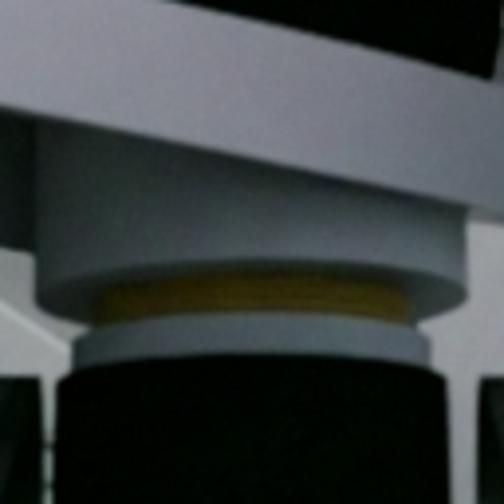

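Emit:
{"name": "move", "arguments": {"target": [[0,0,0,0,0,0,1,1,0.00062,0.00045,-0.00032,0,0,0,-0.36,-1],[0,0,0,0,0,0,1,1,0.00062,0.00045,-0.00032,0,0,0,-0.46,-1]], "speed": 0.02}}

Emit:
{"name": "wait", "arguments": {"seconds": 0.3}}

Scene clock: 4781.23 s.
left_arm: end_effector_position=(+0.5786, +0.1350, +0.1736) position_measured_pct=0.0 object_status=3 motor_current_ma=0 end_effector_quat_wxyz=(+0.562, +0.430, -0.560, +0.431) | right_arm: end_effector_position=(+0.5145, -0.0670, +0.2176) position_measured_pct=72.7 object_status=0 motor_current_ma=370 end_effector_quat_wxyz=(+0.438, +0.680, -0.193, +0.555)
Joint positions: left_arm=[-0.379 1.31 0.272 1.099 0.993 1.765 2.331] | right_arm=[-4.407 -1.425 3.535 0.636 0.998 1.86 3.074]
Joint torques (N m): left_arm=[0.79 -22.75 4.81 -4.26 2.62 1.75 -0.18] | right_arm=[1.92 27.02 5.26 -6.75 2.84 1.68 -0.04]
Flange force (N): left_arm=[2.1 1.5 -1.7] | right_arm=[-3.7 6.2 1.1]
Hand target: left_arm +0.5786, +0.1350, +0.1736; +0.562, +0.430, -0.560, +0.431 | right_arm +0.5145, -0.0670, +0.2176; +0.438, +0.680, -0.193, +0.555
Off the commanded pose: left_arm 0.000 m, 0 deg | right_arm 0.000 m, 0 deg.
move: done

Scene clock: 4781.53 s.
left_arm: end_effector_position=(+0.5786, +0.1350, +0.1736) position_measured_pct=0.0 object_status=3 motor_current_ma=0 end_effector_quat_wxyz=(+0.562, +0.430, -0.560, +0.431) | right_arm: end_effector_position=(+0.5145, -0.0670, +0.2176) position_measured_pct=72.7 object_status=3 motor_current_ma=410 end_effector_quat_wxyz=(+0.438, +0.680, -0.193, +0.555)
Joint positions: left_arm=[-0.379 1.31 0.272 1.099 0.993 1.765 2.331] | right_arm=[-4.407 -1.425 3.535 0.636 0.998 1.86 3.074]
Joint torques (N m): left_arm=[0.87 -22.81 4.81 -4.24 2.66 1.71 -0.2] | right_arm=[2.03 27.01 5.34 -6.72 2.84 1.6 -0.09]
Flange force (N): left_arm=[2.0 1.4 -2.0] | right_arm=[-3.6 5.9 0.6]
Hand target: left_arm +0.5786, +0.1350, +0.1736; +0.562, +0.430, -0.560, +0.431 | right_arm +0.5145, -0.0670, +0.2176; +0.438, +0.680, -0.193, +0.555
Tool commands: left_gripper/position=+1.0 left_gripper/speed=+1.0 right_gripper/position=-0.46 right_gripper/speed=-1.0
Off the commanded pose: left_arm 0.000 m, 0 deg | right_arm 0.000 m, 0 deg.
wait: 0.30 s; at rest by 0.17 s

Emit:
{"name": "move", "arguments": {"target": [[0,0,0,0,0,0,1,1,-0.0013,-0.0013,0.0006,0.02665,-0.00715,0.0417,-0.46,-1],[0,0,0,0,0,0,1,1,-0.002,-0.0032,0.0009,0.0563,-0.0151,0.088,-0.46,-1]], "speed": 0.12, "blend": [0.001,0]}}

Scene clock: 4814.90 s.
left_arm: end_effector_position=(+0.5786, +0.1350, +0.1736) position_measured_pct=0.0 object_status=3 motor_current_ma=0 end_effector_quat_wxyz=(+0.562, +0.430, -0.560, +0.431) | right_arm: end_effector_position=(+0.5133, -0.0689, +0.2181) position_measured_pct=72.7 object_status=3 motor_current_ma=410 end_effector_quat_wxyz=(+0.292, +0.723, -0.156, +0.607)
Joint positions: left_arm=[-0.379 1.31 0.272 1.099 0.993 1.765 2.331] | right_arm=[-4.532 -1.177 3.533 1.187 1.062 1.459 2.677]
Joint torques (N m): left_arm=[0.73 -22.76 4.65 -4.24 2.61 1.71 -0.22] | right_arm=[-0.83 23.23 4.44 -6.19 1.71 2.07 -0.09]
Flange force (N): left_arm=[2.2 1.1 -1.7] | right_arm=[0.1 3.6 3.2]
Hand target: left_arm +0.5786, +0.1350, +0.1736; +0.562, +0.430, -0.560, +0.431 | right_arm +0.5133, -0.0689, +0.2181; +0.292, +0.723, -0.156, +0.607
Off the commanded pose: left_arm 0.000 m, 0 deg | right_arm 0.000 m, 0 deg.
move: done

Emit:
{"name": "move", "arguments": {"target": [[0,0,0,0,0,0,1,1,-0.00057,-0.00207,0.00067,0.0296,-0.0079,0.0463,-0.46,-1],[0,0,0,0,0,0,1,1,-0.00112,-0.0044,0.00093,0.0592,-0.0159,0.0927,-0.46,-1]], "speed": 0.12, "blend": [0.001,0]}}

Scene clock: 4823.10 s.
left_arm: end_effector_position=(+0.5786, +0.1350, +0.1736) position_measured_pct=0.0 object_status=3 motor_current_ma=0 end_effector_quat_wxyz=(+0.562, +0.430, -0.560, +0.431) | right_arm: end_effector_position=(+0.5127, -0.0716, +0.2186) position_measured_pct=72.7 object_status=3 motor_current_ma=410 end_effector_quat_wxyz=(+0.129, +0.747, -0.112, +0.643)
Joint positions: left_arm=[-0.379 1.31 0.272 1.099 0.993 1.765 2.331] | right_arm=[-4.635 -1.021 3.603 1.617 1.317 1.098 2.228]
Joint torques (N m): left_arm=[0.83 -22.74 4.72 -4.19 2.66 1.73 -0.21] | right_arm=[-0.69 21.17 5.63 -4.78 1.17 3.32 -0.11]
Flange force (N): left_arm=[2.1 1.1 -1.9] | right_arm=[-1.6 0.8 3.7]
Hand target: left_arm +0.5786, +0.1350, +0.1736; +0.562, +0.430, -0.560, +0.431 | right_arm +0.5127, -0.0716, +0.2187; +0.129, +0.747, -0.112, +0.643
Off the commanded pose: left_arm 0.000 m, 0 deg | right_arm 0.000 m, 0 deg.
move: done

Emit:
{"name": "move", "arguments": {"target": [[0,0,0,0,0,0,1,1,0.00033,-0.00192,0.00017,0.0296,-0.0079,0.0463,-0.46,-1],[0,0,0,0,0,0,1,1,0.00025,-0.00347,0.00025,0.0592,-0.0159,0.0927,-0.46,-1]], "speed": 0.12, "blend": [0.001,0]}}

Scene clock: 4837.87 s.
left_arm: end_effector_position=(+0.5786, +0.1350, +0.1736) position_measured_pct=0.0 object_status=3 motor_current_ma=0 end_effector_quat_wxyz=(+0.562, +0.430, -0.560, +0.431) | right_arm: end_effector_position=(+0.5128, -0.0736, +0.2188) position_measured_pct=72.7 object_status=3 motor_current_ma=410 end_effector_quat_wxyz=(-0.038, +0.747, -0.065, +0.660)
Joint positions: left_arm=[-0.379 1.31 0.272 1.099 0.993 1.765 2.331] | right_arm=[-4.677 -0.965 3.692 1.961 1.864 0.931 1.551]
Joint torques (N m): left_arm=[0.79 -22.8 4.68 -4.29 2.57 1.67 -0.22] | right_arm=[-0.5 19.29 6.32 -4.51 0.45 3.83 -0.05]
Flange force (N): left_arm=[2.2 1.3 -1.8] | right_arm=[-2.7 2.2 1.1]
Hand target: left_arm +0.5786, +0.1350, +0.1736; +0.562, +0.430, -0.560, +0.431 | right_arm +0.5128, -0.0736, +0.2188; -0.038, +0.747, -0.065, +0.660
Off the commanded pose: left_arm 0.000 m, 0 deg | right_arm 0.000 m, 0 deg.
move: done

Emit:
{"name": "move", "arguments": {"target": [[0,0,0,0,0,0,1,1,0.00028,-0.00147,-0.00042,0.0296,-0.0079,0.0463,-0.46,-1],[0,0,0,0,0,0,1,1,0.00033,-0.003,-0.00067,0.0592,-0.0159,0.0927,-0.46,-1]], "speed": 0.12, "blend": [0.001,0]}}

Scene clock: 4846.23 s.
left_arm: end_effector_position=(+0.5786, +0.1350, +0.1736) position_measured_pct=0.0 object_status=3 motor_current_ma=0 end_effector_quat_wxyz=(+0.562, +0.430, -0.560, +0.431) | right_arm: end_effector_position=(+0.5130, -0.0754, +0.2184) position_measured_pct=72.7 object_status=3 motor_current_ma=410 end_effector_quat_wxyz=(-0.204, +0.726, -0.016, +0.657)
Joint positions: left_arm=[-0.379 1.31 0.272 1.099 0.993 1.765 2.331] | right_arm=[-4.52 -0.988 3.656 2.207 2.47 1.233 0.927]
Joint torques (N m): left_arm=[0.78 -22.77 4.74 -4.34 2.67 1.76 -0.22] | right_arm=[-0.04 17.96 5.1 -2.63 -0.75 3.25 -0.07]
Flange force (N): left_arm=[2.2 1.8 -1.5] | right_arm=[-1.3 0.4 -0.3]
Hand target: left_arm +0.5786, +0.1350, +0.1736; +0.562, +0.430, -0.560, +0.431 | right_arm +0.5130, -0.0754, +0.2184; -0.204, +0.726, -0.016, +0.657
Off the commanded pose: left_arm 0.000 m, 0 deg | right_arm 0.000 m, 0 deg.
move: done

Emit:
{"name": "move", "arguments": {"target": [[0,0,0,0,0,0,1,1,0.00042,-0.0015,-0.00055,0.0296,-0.0079,0.0463,-0.46,-1],[0,0,0,0,0,0,1,1,0.00075,-0.00275,-0.00122,0.0592,-0.0159,0.0927,-0.46,-1]], "speed": 0.12, "blend": [0.001,0]}}

Scene clock: 4853.57 s.
left_arm: end_effector_position=(+0.5786, +0.1350, +0.1736) position_measured_pct=0.0 object_status=3 motor_current_ma=0 end_effector_quat_wxyz=(+0.562, +0.430, -0.560, +0.431) | right_arm: end_effector_position=(+0.5134, -0.0771, +0.2177) position_measured_pct=72.7 object_status=3 motor_current_ma=410 end_effector_quat_wxyz=(-0.364, +0.682, +0.034, +0.634)
Joint positions: left_arm=[-0.379 1.31 0.272 1.099 0.993 1.765 2.331] | right_arm=[-4.289 -1.137 3.682 2.287 2.873 1.723 0.572]
Joint torques (N m): left_arm=[0.72 -22.79 4.71 -4.23 2.61 1.71 -0.21] | right_arm=[0.15 18.05 4.4 -0.37 -1.27 2.95 -0.04]
Flange force (N): left_arm=[2.1 1.1 -1.8] | right_arm=[-0.9 -0.6 2.5]
Hand target: left_arm +0.5786, +0.1350, +0.1736; +0.562, +0.430, -0.560, +0.431 | right_arm +0.5135, -0.0771, +0.2177; -0.364, +0.682, +0.034, +0.634
Off the commanded pose: left_arm 0.000 m, 0 deg | right_arm 0.000 m, 0 deg.
move: done

Emit:
{"name": "move", "arguments": {"target": [[0,0,0,0,0,0,1,1,0.00112,-0.00095,-0.00083,0.0296,-0.0079,0.0463,-0.46,-1],[0,0,0,0,0,0,1,1,0.0017,-0.00147,-0.00117,0.0459,-0.0123,0.0718,-0.46,-1]], "speed": 0.12, "blend": [0.001,0]}}

Scene clock: 4861.80 s.
left_arm: end_effector_position=(+0.5786, +0.1350, +0.1736) position_measured_pct=0.0 object_status=3 motor_current_ma=0 end_effector_quat_wxyz=(+0.562, +0.430, -0.560, +0.431) | right_arm: end_effector_position=(+0.5145, -0.0780, +0.2170) position_measured_pct=72.7 object_status=3 motor_current_ma=410 end_effector_quat_wxyz=(-0.480, +0.633, +0.071, +0.603)
Joint positions: left_arm=[-0.379 1.31 0.272 1.099 0.993 1.765 2.331] | right_arm=[-4.12 -1.276 3.733 2.208 3.088 2.05 0.422]
Joint torques (N m): left_arm=[0.79 -22.73 4.76 -4.28 2.6 1.73 -0.2] | right_arm=[1.01 20.49 5 -1.14 -1.84 3.22 0]
Flange force (N): left_arm=[2.2 1.6 -1.6] | right_arm=[-3.2 -0.7 -0.5]
Hand target: left_arm +0.5786, +0.1350, +0.1736; +0.562, +0.430, -0.560, +0.431 | right_arm +0.5145, -0.0780, +0.2170; -0.480, +0.633, +0.071, +0.603
Off the commanded pose: left_arm 0.000 m, 0 deg | right_arm 0.000 m, 0 deg.
move: done

Emit:
{"name": "move", "arguments": {"target": [[0,0,0,0,0,0,1,1,0,0,0,0,0,0,-0.36,-1],[0,0,0,0,0,0,1,1,-0.0017,0.00275,0.00225,-0.0755,0.0203,-0.1182,-0.36,-1],[0,0,0,0,0,0,1,1,-0.00228,0.00567,0.003,-0.1347,0.0361,-0.2108,-0.36,-1],[0,0,0,0,0,0,1,1,-0.00237,0.00883,0.00333,-0.194,0.052,-0.3035,-0.36,-1],[0,0,0,0,0,0,1,1,-0.00195,0.013,0.003,-0.2532,0.0679,-0.3962,-0.36,-1],[0,0,0,0,0,0,1,1,-0.00078,0.01683,0.00217,-0.3124,0.0838,-0.4888,-0.36,-1],[0,0,0,0,0,0,1,1,0.00022,0.01837,0.00147,-0.339,0.091,-0.5305,-0.46,-1]], "speed": 0.22, "blend": [0,0.001,0.001,0.001,0.001,0.001,0]}}

Emit:
{"name": "wait", "arguments": {"seconds": 0.3}}

Scene clock: 4901.43 s.
left_arm: end_effector_position=(+0.5786, +0.1350, +0.1736) position_measured_pct=0.0 object_status=3 motor_current_ma=0 end_effector_quat_wxyz=(+0.562, +0.430, -0.560, +0.431) | right_arm: end_effector_position=(+0.5146, -0.0669, +0.2179) position_measured_pct=72.7 object_status=0 motor_current_ma=370 end_effector_quat_wxyz=(+0.438, +0.680, -0.193, +0.555)
Joint positions: left_arm=[-0.379 1.31 0.272 1.099 0.993 1.765 2.331] | right_arm=[-4.417 -1.43 3.579 0.635 0.959 1.846 3.084]
Joint torques (N m): left_arm=[0.69 -22.8 4.75 -4.35 2.64 1.72 -0.18] | right_arm=[1.97 26.93 5.45 -6.55 2.87 1.6 -0.07]
Flange force (N): left_arm=[2.1 1.7 -1.5] | right_arm=[-3.6 6.1 0.8]
Hand target: left_arm +0.5786, +0.1350, +0.1736; +0.562, +0.430, -0.560, +0.431 | right_arm +0.5146, -0.0670, +0.2179; +0.438, +0.680, -0.193, +0.555
Off the commanded pose: left_arm 0.000 m, 0 deg | right_arm 0.000 m, 0 deg.
move: done

Scene clock: 4901.73 s.
left_arm: end_effector_position=(+0.5786, +0.1350, +0.1736) position_measured_pct=0.0 object_status=3 motor_current_ma=0 end_effector_quat_wxyz=(+0.562, +0.430, -0.560, +0.431) | right_arm: end_effector_position=(+0.5146, -0.0669, +0.2179) position_measured_pct=72.7 object_status=3 motor_current_ma=410 end_effector_quat_wxyz=(+0.438, +0.680, -0.193, +0.555)
Joint positions: left_arm=[-0.379 1.31 0.272 1.099 0.993 1.765 2.331] | right_arm=[-4.417 -1.43 3.579 0.635 0.959 1.846 3.084]
Joint torques (N m): left_arm=[0.7 -22.77 4.69 -4.16 2.61 1.72 -0.21] | right_arm=[2 26.99 5.55 -6.59 2.84 1.58 -0.08]
Flange force (N): left_arm=[2.1 0.7 -1.9] | right_arm=[-3.7 6.2 0.8]
Hand target: left_arm +0.5786, +0.1350, +0.1736; +0.562, +0.430, -0.560, +0.431 | right_arm +0.5146, -0.0670, +0.2179; +0.438, +0.680, -0.193, +0.555
Tool commands: left_gripper/position=+1.0 left_gripper/speed=+1.0 right_gripper/position=-0.46 right_gripper/speed=-1.0
Off the commanded pose: left_arm 0.000 m, 0 deg | right_arm 0.000 m, 0 deg.
wait: 0.30 s; at rest by 0.17 s

Emit:
{"name": "move", "arguments": {"target": [[0,0,0,0,0,0,1,1,-0.00175,-0.0034,0.00112,0.0563,-0.0151,0.088,-0.46,-1],[0,0,0,0,0,0,1,1,-0.0025,-0.00762,0.00178,0.1155,-0.031,0.1807,-0.46,-1],[0,0,0,0,0,0,1,1,-0.00263,-0.0104,0.00192,0.1599,-0.0429,0.2502,-0.46,-1],[0,0,0,0,0,0,1,1,-0.0025,-0.0127,0.00153,0.2043,-0.0548,0.3197,-0.46,-1],[0,0,0,0,0,0,1,1,-0.00213,-0.01492,0.00107,0.2487,-0.0667,0.3892,-0.46,-1],[0,0,0,0,0,0,1,1,-0.00133,-0.01683,0.0002,0.29315,-0.07865,0.4587,-0.46,-1],[0,0,0,0,0,0,1,1,0,-0.01842,-0.00113,0.339,-0.091,0.5305,-0.46,-1]], "speed": 0.15, "blend": [0.001,0.001,0.001,0.001,0.001,0.001,0]}}

Scene clock: 4918.53 s.
left_arm: end_effector_position=(+0.5786, +0.1350, +0.1736) position_measured_pct=0.0 object_status=3 motor_current_ma=0 end_effector_quat_wxyz=(+0.562, +0.430, -0.560, +0.431) | right_arm: end_effector_position=(+0.5146, -0.0780, +0.2172) position_measured_pct=72.7 object_status=3 motor_current_ma=410 end_effector_quat_wxyz=(-0.480, +0.633, +0.071, +0.603)
Joint positions: left_arm=[-0.379 1.31 0.272 1.099 0.993 1.765 2.331] | right_arm=[-4.149 -1.297 3.774 2.207 3.055 2.047 0.369]
Joint torques (N m): left_arm=[0.66 -22.75 4.8 -4.28 2.61 1.77 -0.19] | right_arm=[1.08 20.22 5.4 -1.19 -1.96 2.81 -0.07]
Flange force (N): left_arm=[2.1 1.4 -1.5] | right_arm=[-3.0 -1.3 -1.8]
Hand target: left_arm +0.5786, +0.1350, +0.1736; +0.562, +0.430, -0.560, +0.431 | right_arm +0.5146, -0.0780, +0.2172; -0.480, +0.633, +0.071, +0.603
Off the commanded pose: left_arm 0.000 m, 0 deg | right_arm 0.000 m, 0 deg.
move: done

Emit:
{"name": "move", "arguments": {"target": [[0,0,0,0,0,0,1,1,0,0,0,0,0,0,-0.36,-1],[0,0,0,0,0,0,1,1,-0.0017,0.00275,0.00225,-0.0755,0.0203,-0.1182,-0.36,-1],[0,0,0,0,0,0,1,1,-0.00228,0.00567,0.003,-0.1347,0.0361,-0.2108,-0.36,-1],[0,0,0,0,0,0,1,1,-0.00237,0.00883,0.00333,-0.194,0.052,-0.3035,-0.36,-1],[0,0,0,0,0,0,1,1,-0.00195,0.013,0.003,-0.2532,0.0679,-0.3962,-0.36,-1],[0,0,0,0,0,0,1,1,-0.00078,0.01683,0.00217,-0.3124,0.0838,-0.4888,-0.36,-1],[0,0,0,0,0,0,1,1,0.00022,0.01837,0.00147,-0.339,0.091,-0.5305,-0.46,-1]], "speed": 0.22, "blend": [0,0.001,0.001,0.001,0.001,0.001,0]}}

Emit:
{"name": "wait", "arguments": {"seconds": 0.3}}

Emit:
{"name": "move", "arguments": {"target": [[0,0,0,0,0,0,1,1,-0.00175,-0.0034,0.00112,0.0563,-0.0151,0.088,-0.46,-1],[0,0,0,0,0,0,1,1,-0.0025,-0.00762,0.00178,0.1155,-0.031,0.1807,-0.46,-1],[0,0,0,0,0,0,1,1,-0.00263,-0.0104,0.00192,0.1599,-0.0429,0.2502,-0.46,-1],[0,0,0,0,0,0,1,1,-0.0025,-0.0127,0.00153,0.2043,-0.0548,0.3197,-0.46,-1],[0,0,0,0,0,0,1,1,-0.00213,-0.01492,0.00107,0.2487,-0.0667,0.3892,-0.46,-1],[0,0,0,0,0,0,1,1,-0.00133,-0.01683,0.0002,0.29315,-0.07865,0.4587,-0.46,-1],[0,0,0,0,0,0,1,1,0,-0.01842,-0.00113,0.339,-0.091,0.5305,-0.46,-1]], "speed": 0.15, "blend": [0.001,0.001,0.001,0.001,0.001,0.001,0]}}

Scene clock: 4938.13 s.
left_arm: end_effector_position=(+0.5786, +0.1350, +0.1736) position_measured_pct=0.0 object_status=3 motor_current_ma=0 end_effector_quat_wxyz=(+0.562, +0.430, -0.560, +0.431) | right_arm: end_effector_position=(+0.5147, -0.0670, +0.2181) position_measured_pct=72.7 object_status=0 motor_current_ma=370 end_effector_quat_wxyz=(+0.438, +0.680, -0.193, +0.555)
Joint positions: left_arm=[-0.379 1.31 0.272 1.099 0.993 1.765 2.331] | right_arm=[-4.429 -1.437 3.632 0.633 0.913 1.831 3.096]
Joint torques (N m): left_arm=[0.8 -22.76 4.76 -4.27 2.61 1.7 -0.28] | right_arm=[1.85 26.82 5.65 -6.4 2.87 1.51 -0.07]
Flange force (N): left_arm=[2.2 1.2 -1.9] | right_arm=[-3.6 6.6 1.1]
Hand target: left_arm +0.5786, +0.1350, +0.1736; +0.562, +0.430, -0.560, +0.431 | right_arm +0.5147, -0.0670, +0.2181; +0.438, +0.680, -0.193, +0.555
Off the commanded pose: left_arm 0.000 m, 0 deg | right_arm 0.000 m, 0 deg.
move: done

Scene clock: 4938.43 s.
left_arm: end_effector_position=(+0.5786, +0.1350, +0.1736) position_measured_pct=0.0 object_status=3 motor_current_ma=0 end_effector_quat_wxyz=(+0.562, +0.430, -0.560, +0.431) | right_arm: end_effector_position=(+0.5147, -0.0670, +0.2181) position_measured_pct=72.7 object_status=3 motor_current_ma=410 end_effector_quat_wxyz=(+0.438, +0.680, -0.193, +0.555)
Joint positions: left_arm=[-0.379 1.31 0.272 1.099 0.993 1.765 2.331] | right_arm=[-4.429 -1.437 3.632 0.633 0.913 1.831 3.096]
Joint torques (N m): left_arm=[0.69 -22.76 4.7 -4.33 2.58 1.75 -0.19] | right_arm=[2.02 26.83 5.72 -6.38 2.93 1.5 -0.11]
Flange force (N): left_arm=[2.2 1.6 -1.4] | right_arm=[-3.7 6.6 0.9]
Hand target: left_arm +0.5786, +0.1350, +0.1736; +0.562, +0.430, -0.560, +0.431 | right_arm +0.5147, -0.0670, +0.2181; +0.438, +0.680, -0.193, +0.555
Tool commands: left_gripper/position=+1.0 left_gripper/speed=+1.0 right_gripper/position=-0.46 right_gripper/speed=-1.0
Off the commanded pose: left_arm 0.000 m, 0 deg | right_arm 0.000 m, 0 deg.
wait: 0.30 s; at rest by 0.17 s

Scene clock: 4945.47 s.
left_arm: end_effector_position=(+0.5786, +0.1350, +0.1736) position_measured_pct=0.0 object_status=3 motor_current_ma=0 end_effector_quat_wxyz=(+0.562, +0.430, -0.560, +0.431) | right_arm: end_effector_position=(+0.5147, -0.0780, +0.2174) position_measured_pct=72.7 object_status=3 motor_current_ma=410 end_effector_quat_wxyz=(-0.480, +0.633, +0.071, +0.603)
Joint positions: left_arm=[-0.379 1.31 0.272 1.099 0.993 1.765 2.331] | right_arm=[-4.18 -1.321 3.817 2.206 3.02 2.042 0.312]
Joint torques (N m): left_arm=[0.7 -22.78 4.7 -4.3 2.64 1.74 -0.22] | right_arm=[1.57 19.86 5.82 -0.91 -2.17 2.37 -0.04]
Flange force (N): left_arm=[2.2 1.4 -1.5] | right_arm=[-3.0 -2.3 -2.0]
Hand target: left_arm +0.5786, +0.1350, +0.1736; +0.562, +0.430, -0.560, +0.431 | right_arm +0.5147, -0.0780, +0.2174; -0.480, +0.633, +0.071, +0.603
Off the commanded pose: left_arm 0.000 m, 0 deg | right_arm 0.000 m, 0 deg.
move: done

Emit:
{"name": "move", "arguments": {"target": [[0,0,0,0,0,0,1,1,0,0,0,0,0,0,-0.36,-1],[0,0,0,0,0,0,1,1,-0.0017,0.00275,0.00225,-0.0755,0.0203,-0.1182,-0.36,-1],[0,0,0,0,0,0,1,1,-0.00228,0.00567,0.003,-0.1347,0.0361,-0.2108,-0.36,-1],[0,0,0,0,0,0,1,1,-0.00237,0.00883,0.00333,-0.194,0.052,-0.3035,-0.36,-1],[0,0,0,0,0,0,1,1,-0.00195,0.013,0.003,-0.2532,0.0679,-0.3962,-0.36,-1],[0,0,0,0,0,0,1,1,-0.00078,0.01683,0.00217,-0.3124,0.0838,-0.4888,-0.36,-1],[0,0,0,0,0,0,1,1,0.00022,0.01837,0.00147,-0.339,0.091,-0.5305,-0.46,-1]], "speed": 0.22, "blend": [0,0.001,0.001,0.001,0.001,0.001,0]}}

Emit:
{"name": "wait", "arguments": {"seconds": 0.3}}

Emit:
{"name": "move", "arguments": {"target": [[0,0,0,0,0,0,1,1,-0.00175,-0.0034,0.00112,0.0563,-0.0151,0.088,-0.46,-1],[0,0,0,0,0,0,1,1,-0.0025,-0.00762,0.00178,0.1155,-0.031,0.1807,-0.46,-1]], "speed": 0.15, "blend": [0.001,0]}}

Scene clock: 4967.83 s.
left_arm: end_effector_position=(+0.5786, +0.1350, +0.1736) position_measured_pct=0.0 object_status=3 motor_current_ma=0 end_effector_quat_wxyz=(+0.562, +0.430, -0.560, +0.431) | right_arm: end_effector_position=(+0.5149, -0.0670, +0.2183) position_measured_pct=72.7 object_status=0 motor_current_ma=370 end_effector_quat_wxyz=(+0.438, +0.680, -0.193, +0.555)
Joint positions: left_arm=[-0.379 1.31 0.272 1.099 0.993 1.765 2.331] | right_arm=[-4.442 -1.446 3.691 0.632 0.861 1.814 3.109]
Joint torques (N m): left_arm=[0.73 -22.76 4.79 -4.21 2.58 1.73 -0.22] | right_arm=[1.82 26.79 5.82 -6.18 2.9 1.39 -0.09]
Flange force (N): left_arm=[2.1 1.0 -1.8] | right_arm=[-3.6 6.6 1.1]
Hand target: left_arm +0.5786, +0.1350, +0.1736; +0.562, +0.430, -0.560, +0.431 | right_arm +0.5149, -0.0670, +0.2183; +0.438, +0.680, -0.193, +0.555
Off the commanded pose: left_arm 0.000 m, 0 deg | right_arm 0.000 m, 0 deg.
move: done

Scene clock: 4968.13 s.
left_arm: end_effector_position=(+0.5786, +0.1350, +0.1736) position_measured_pct=0.0 object_status=3 motor_current_ma=0 end_effector_quat_wxyz=(+0.562, +0.430, -0.560, +0.431) | right_arm: end_effector_position=(+0.5149, -0.0670, +0.2183) position_measured_pct=72.7 object_status=3 motor_current_ma=410 end_effector_quat_wxyz=(+0.438, +0.680, -0.193, +0.555)
Joint positions: left_arm=[-0.379 1.31 0.272 1.099 0.993 1.765 2.331] | right_arm=[-4.442 -1.446 3.691 0.632 0.861 1.814 3.109]
Joint torques (N m): left_arm=[0.7 -22.77 4.73 -4.29 2.6 1.7 -0.26] | right_arm=[1.9 26.76 5.86 -6.13 2.87 1.41 -0.09]
Flange force (N): left_arm=[2.2 1.2 -1.7] | right_arm=[-3.6 6.5 1.0]
Hand target: left_arm +0.5786, +0.1350, +0.1736; +0.562, +0.430, -0.560, +0.431 | right_arm +0.5149, -0.0670, +0.2182; +0.438, +0.680, -0.193, +0.555
Tool commands: left_gripper/position=+1.0 left_gripper/speed=+1.0 right_gripper/position=-0.46 right_gripper/speed=-1.0
Off the commanded pose: left_arm 0.000 m, 0 deg | right_arm 0.000 m, 0 deg.
wait: 0.30 s; at rest by 0.17 s

Scene clock: 4970.80 s.
left_arm: end_effector_position=(+0.5786, +0.1350, +0.1736) position_measured_pct=0.0 object_status=3 motor_current_ma=0 end_effector_quat_wxyz=(+0.562, +0.430, -0.560, +0.431) | right_arm: end_effector_position=(+0.5134, -0.0716, +0.2193) position_measured_pct=72.7 object_status=3 motor_current_ma=410 end_effector_quat_wxyz=(+0.128, +0.747, -0.112, +0.643)
Joint positions: left_arm=[-0.379 1.31 0.272 1.099 0.993 1.765 2.331] | right_arm=[-4.746 -1.089 3.812 1.612 1.175 0.947 2.287]
Joint torques (N m): left_arm=[0.73 -22.8 4.8 -4.28 2.58 1.73 -0.17] | right_arm=[0.97 20.95 8.76 -5.86 2.26 2.7 -0.01]
Flange force (N): left_arm=[2.1 1.5 -1.6] | right_arm=[-3.6 5.6 -2.3]
Hand target: left_arm +0.5786, +0.1350, +0.1736; +0.562, +0.430, -0.560, +0.431 | right_arm +0.5134, -0.0716, +0.2193; +0.129, +0.747, -0.112, +0.643
Off the commanded pose: left_arm 0.000 m, 0 deg | right_arm 0.000 m, 0 deg.
move: done

Emit:
{"name": "move", "arguments": {"target": [[0,0,0,0,0,0,1,1,-0.00028,-0.00295,0.0002,0.0444,-0.0119,0.0695,-0.46,-1],[0,0,0,0,0,0,1,1,0,-0.00508,-0.00025,0.0888,-0.0238,0.139,-0.46,-1],[0,0,0,0,0,0,1,1,0.00037,-0.0073,-0.00072,0.1333,-0.0358,0.2085,-0.46,-1],[0,0,0,0,0,0,1,1,0.001,-0.00908,-0.00147,0.1777,-0.0477,0.278,-0.46,-1],[0,0,0,0,0,0,1,1,0.00228,-0.01063,-0.00275,0.2236,-0.06,0.3498,-0.46,-1]], "speed": 0.15, "blend": [0.001,0.001,0.001,0.001,0], "cameras": ["cam_left_wrist"]}}

Emit:
{"name": "zoom_image", "arguments": {"camera": "cam_left_wrist", "region": [300, 225, 360, 285]}}

Scene clock: 5006.20 s.
left_arm: end_effector_position=(+0.5786, +0.1350, +0.1736) position_measured_pct=0.0 object_status=3 motor_current_ma=0 end_effector_quat_wxyz=(+0.562, +0.430, -0.560, +0.431) | right_arm: end_effector_position=(+0.5147, -0.0780, +0.2177) position_measured_pct=72.7 object_status=3 motor_current_ma=410 end_effector_quat_wxyz=(-0.480, +0.633, +0.071, +0.603)
Joint positions: left_arm=[-0.379 1.31 0.272 1.099 0.993 1.765 2.331] | right_arm=[-4.213 -1.349 3.865 2.205 2.98 2.034 0.248]
Joint torques (N m): left_arm=[0.82 -22.76 4.8 -4.2 2.64 1.7 -0.22] | right_arm=[1.15 19.91 6.2 -0.78 -2.22 2.46 -0.02]
Flange force (N): left_arm=[2.1 1.1 -2.0] | right_arm=[-3.1 -1.5 -1.8]
Hand target: left_arm +0.5786, +0.1350, +0.1736; +0.562, +0.430, -0.560, +0.431 | right_arm +0.5147, -0.0780, +0.2177; -0.480, +0.633, +0.071, +0.603
Off the commanded pose: left_arm 0.000 m, 0 deg | right_arm 0.000 m, 0 deg.
move: done
Images, in order (width x height): cam_left_wrist 672x504.

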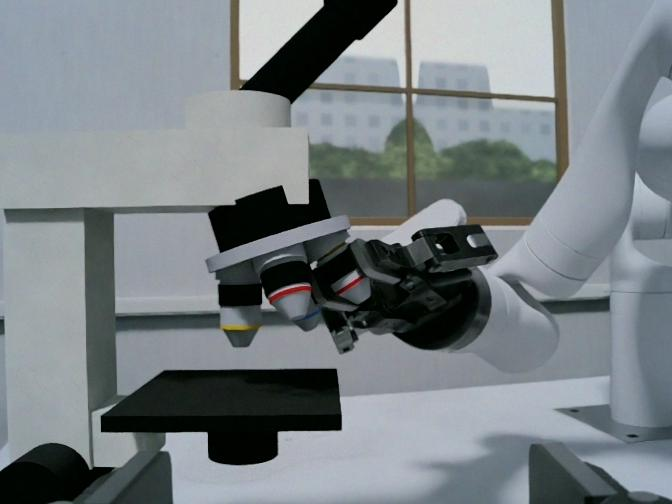

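Scaled by 8.400.

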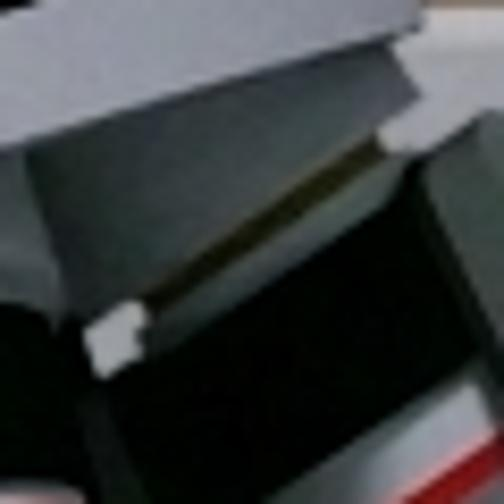

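Emit:
{"name": "move", "arguments": {"target": [[0,0,0,0,0,0,1,1,0,0,0,0,0,0,-0.36,-1],[0,0,0,0,0,0,1,1,-0.0017,0.00263,0.00175,-0.0755,0.0203,-0.1182,-0.36,-1],[0,0,0,0,0,0,1,1,-0.00228,0.00555,0.0025,-0.1347,0.0361,-0.2108,-0.36,-1],[0,0,0,0,0,0,1,1,-0.00233,0.00963,0.00283,-0.2088,0.056,-0.3267,-0.24,-1],[0,0,0,0,0,0,1,1,-0.1616,0.0523,0.0276,-0.2088,0.056,-0.3267,-0.24,-1]], "speed": [0.1,0.22,0.22,0.22,0.12], "blend": [0,0.001,0.001,0,0], "cameras": ["cam_right_wrist"]}}

Emit:
{"name": "move", "arguments": {"target": [0,0,0,0,0,0,1,1,0.0633,-0.3317,0.1358,0.0494,0.0779,-0.1926,-0.24,-1], "speed": 0.36}}

Emit:
{"name": "move", "arguments": {"target": [[0,0,0,0,0,0,1,1,0.2833,-0.56,-0.2,0,0,0,-0.24,-1],[0,0,0,0,0,0,1,1,0.0833,-0.6267,0.4667,0,0,0,-0.24,-1],[0,0,0,0,0,0,1,1,-0.15,-0.0933,0.4667,0,0,0,-0.24,-1],[0,0,0,0,0,0,1,1,0,0,0,0,0,0,-0.24,-1]], "speed": 0.36, "blend": [0.02,0.02,0.02,0]}}

Scene clock: 5036.87 s.
left_arm: end_effector_position=(+0.5786, +0.1350, +0.1736) position_measured_pct=0.0 object_status=3 motor_current_ma=0 end_effector_quat_wxyz=(+0.562, +0.430, -0.560, +0.431) | right_arm: end_effector_position=(+0.4178, -0.0466, +0.2342) position_measured_pct=61.9 object_status=3 motor_current_ma=0 end_effector_quat_wxyz=(+0.087, +0.749, -0.101, +0.649)
Joint positions: left_arm=[-0.379 1.31 0.272 1.099 0.993 1.765 2.331] | right_arm=[-4.999 -1.047 3.875 1.729 1.078 0.962 2.247]
Joint torques (N m): left_arm=[0.74 -22.79 4.77 -4.33 2.61 1.71 -0.21] | right_arm=[0.2 18.81 7.64 -4.19 1.65 2.75 -0.05]
Flange force (N): left_arm=[2.2 1.6 -1.6] | right_arm=[-2.1 3.0 1.0]
Hand target: left_arm +0.5786, +0.1350, +0.1736; +0.562, +0.430, -0.560, +0.431 | right_arm +0.4178, -0.0466, +0.2342; +0.087, +0.749, -0.101, +0.649
Off the commanded pose: left_arm 0.000 m, 0 deg | right_arm 0.000 m, 0 deg.
move: done
Images, in order (width x height): cam_right_wrist 672x504.

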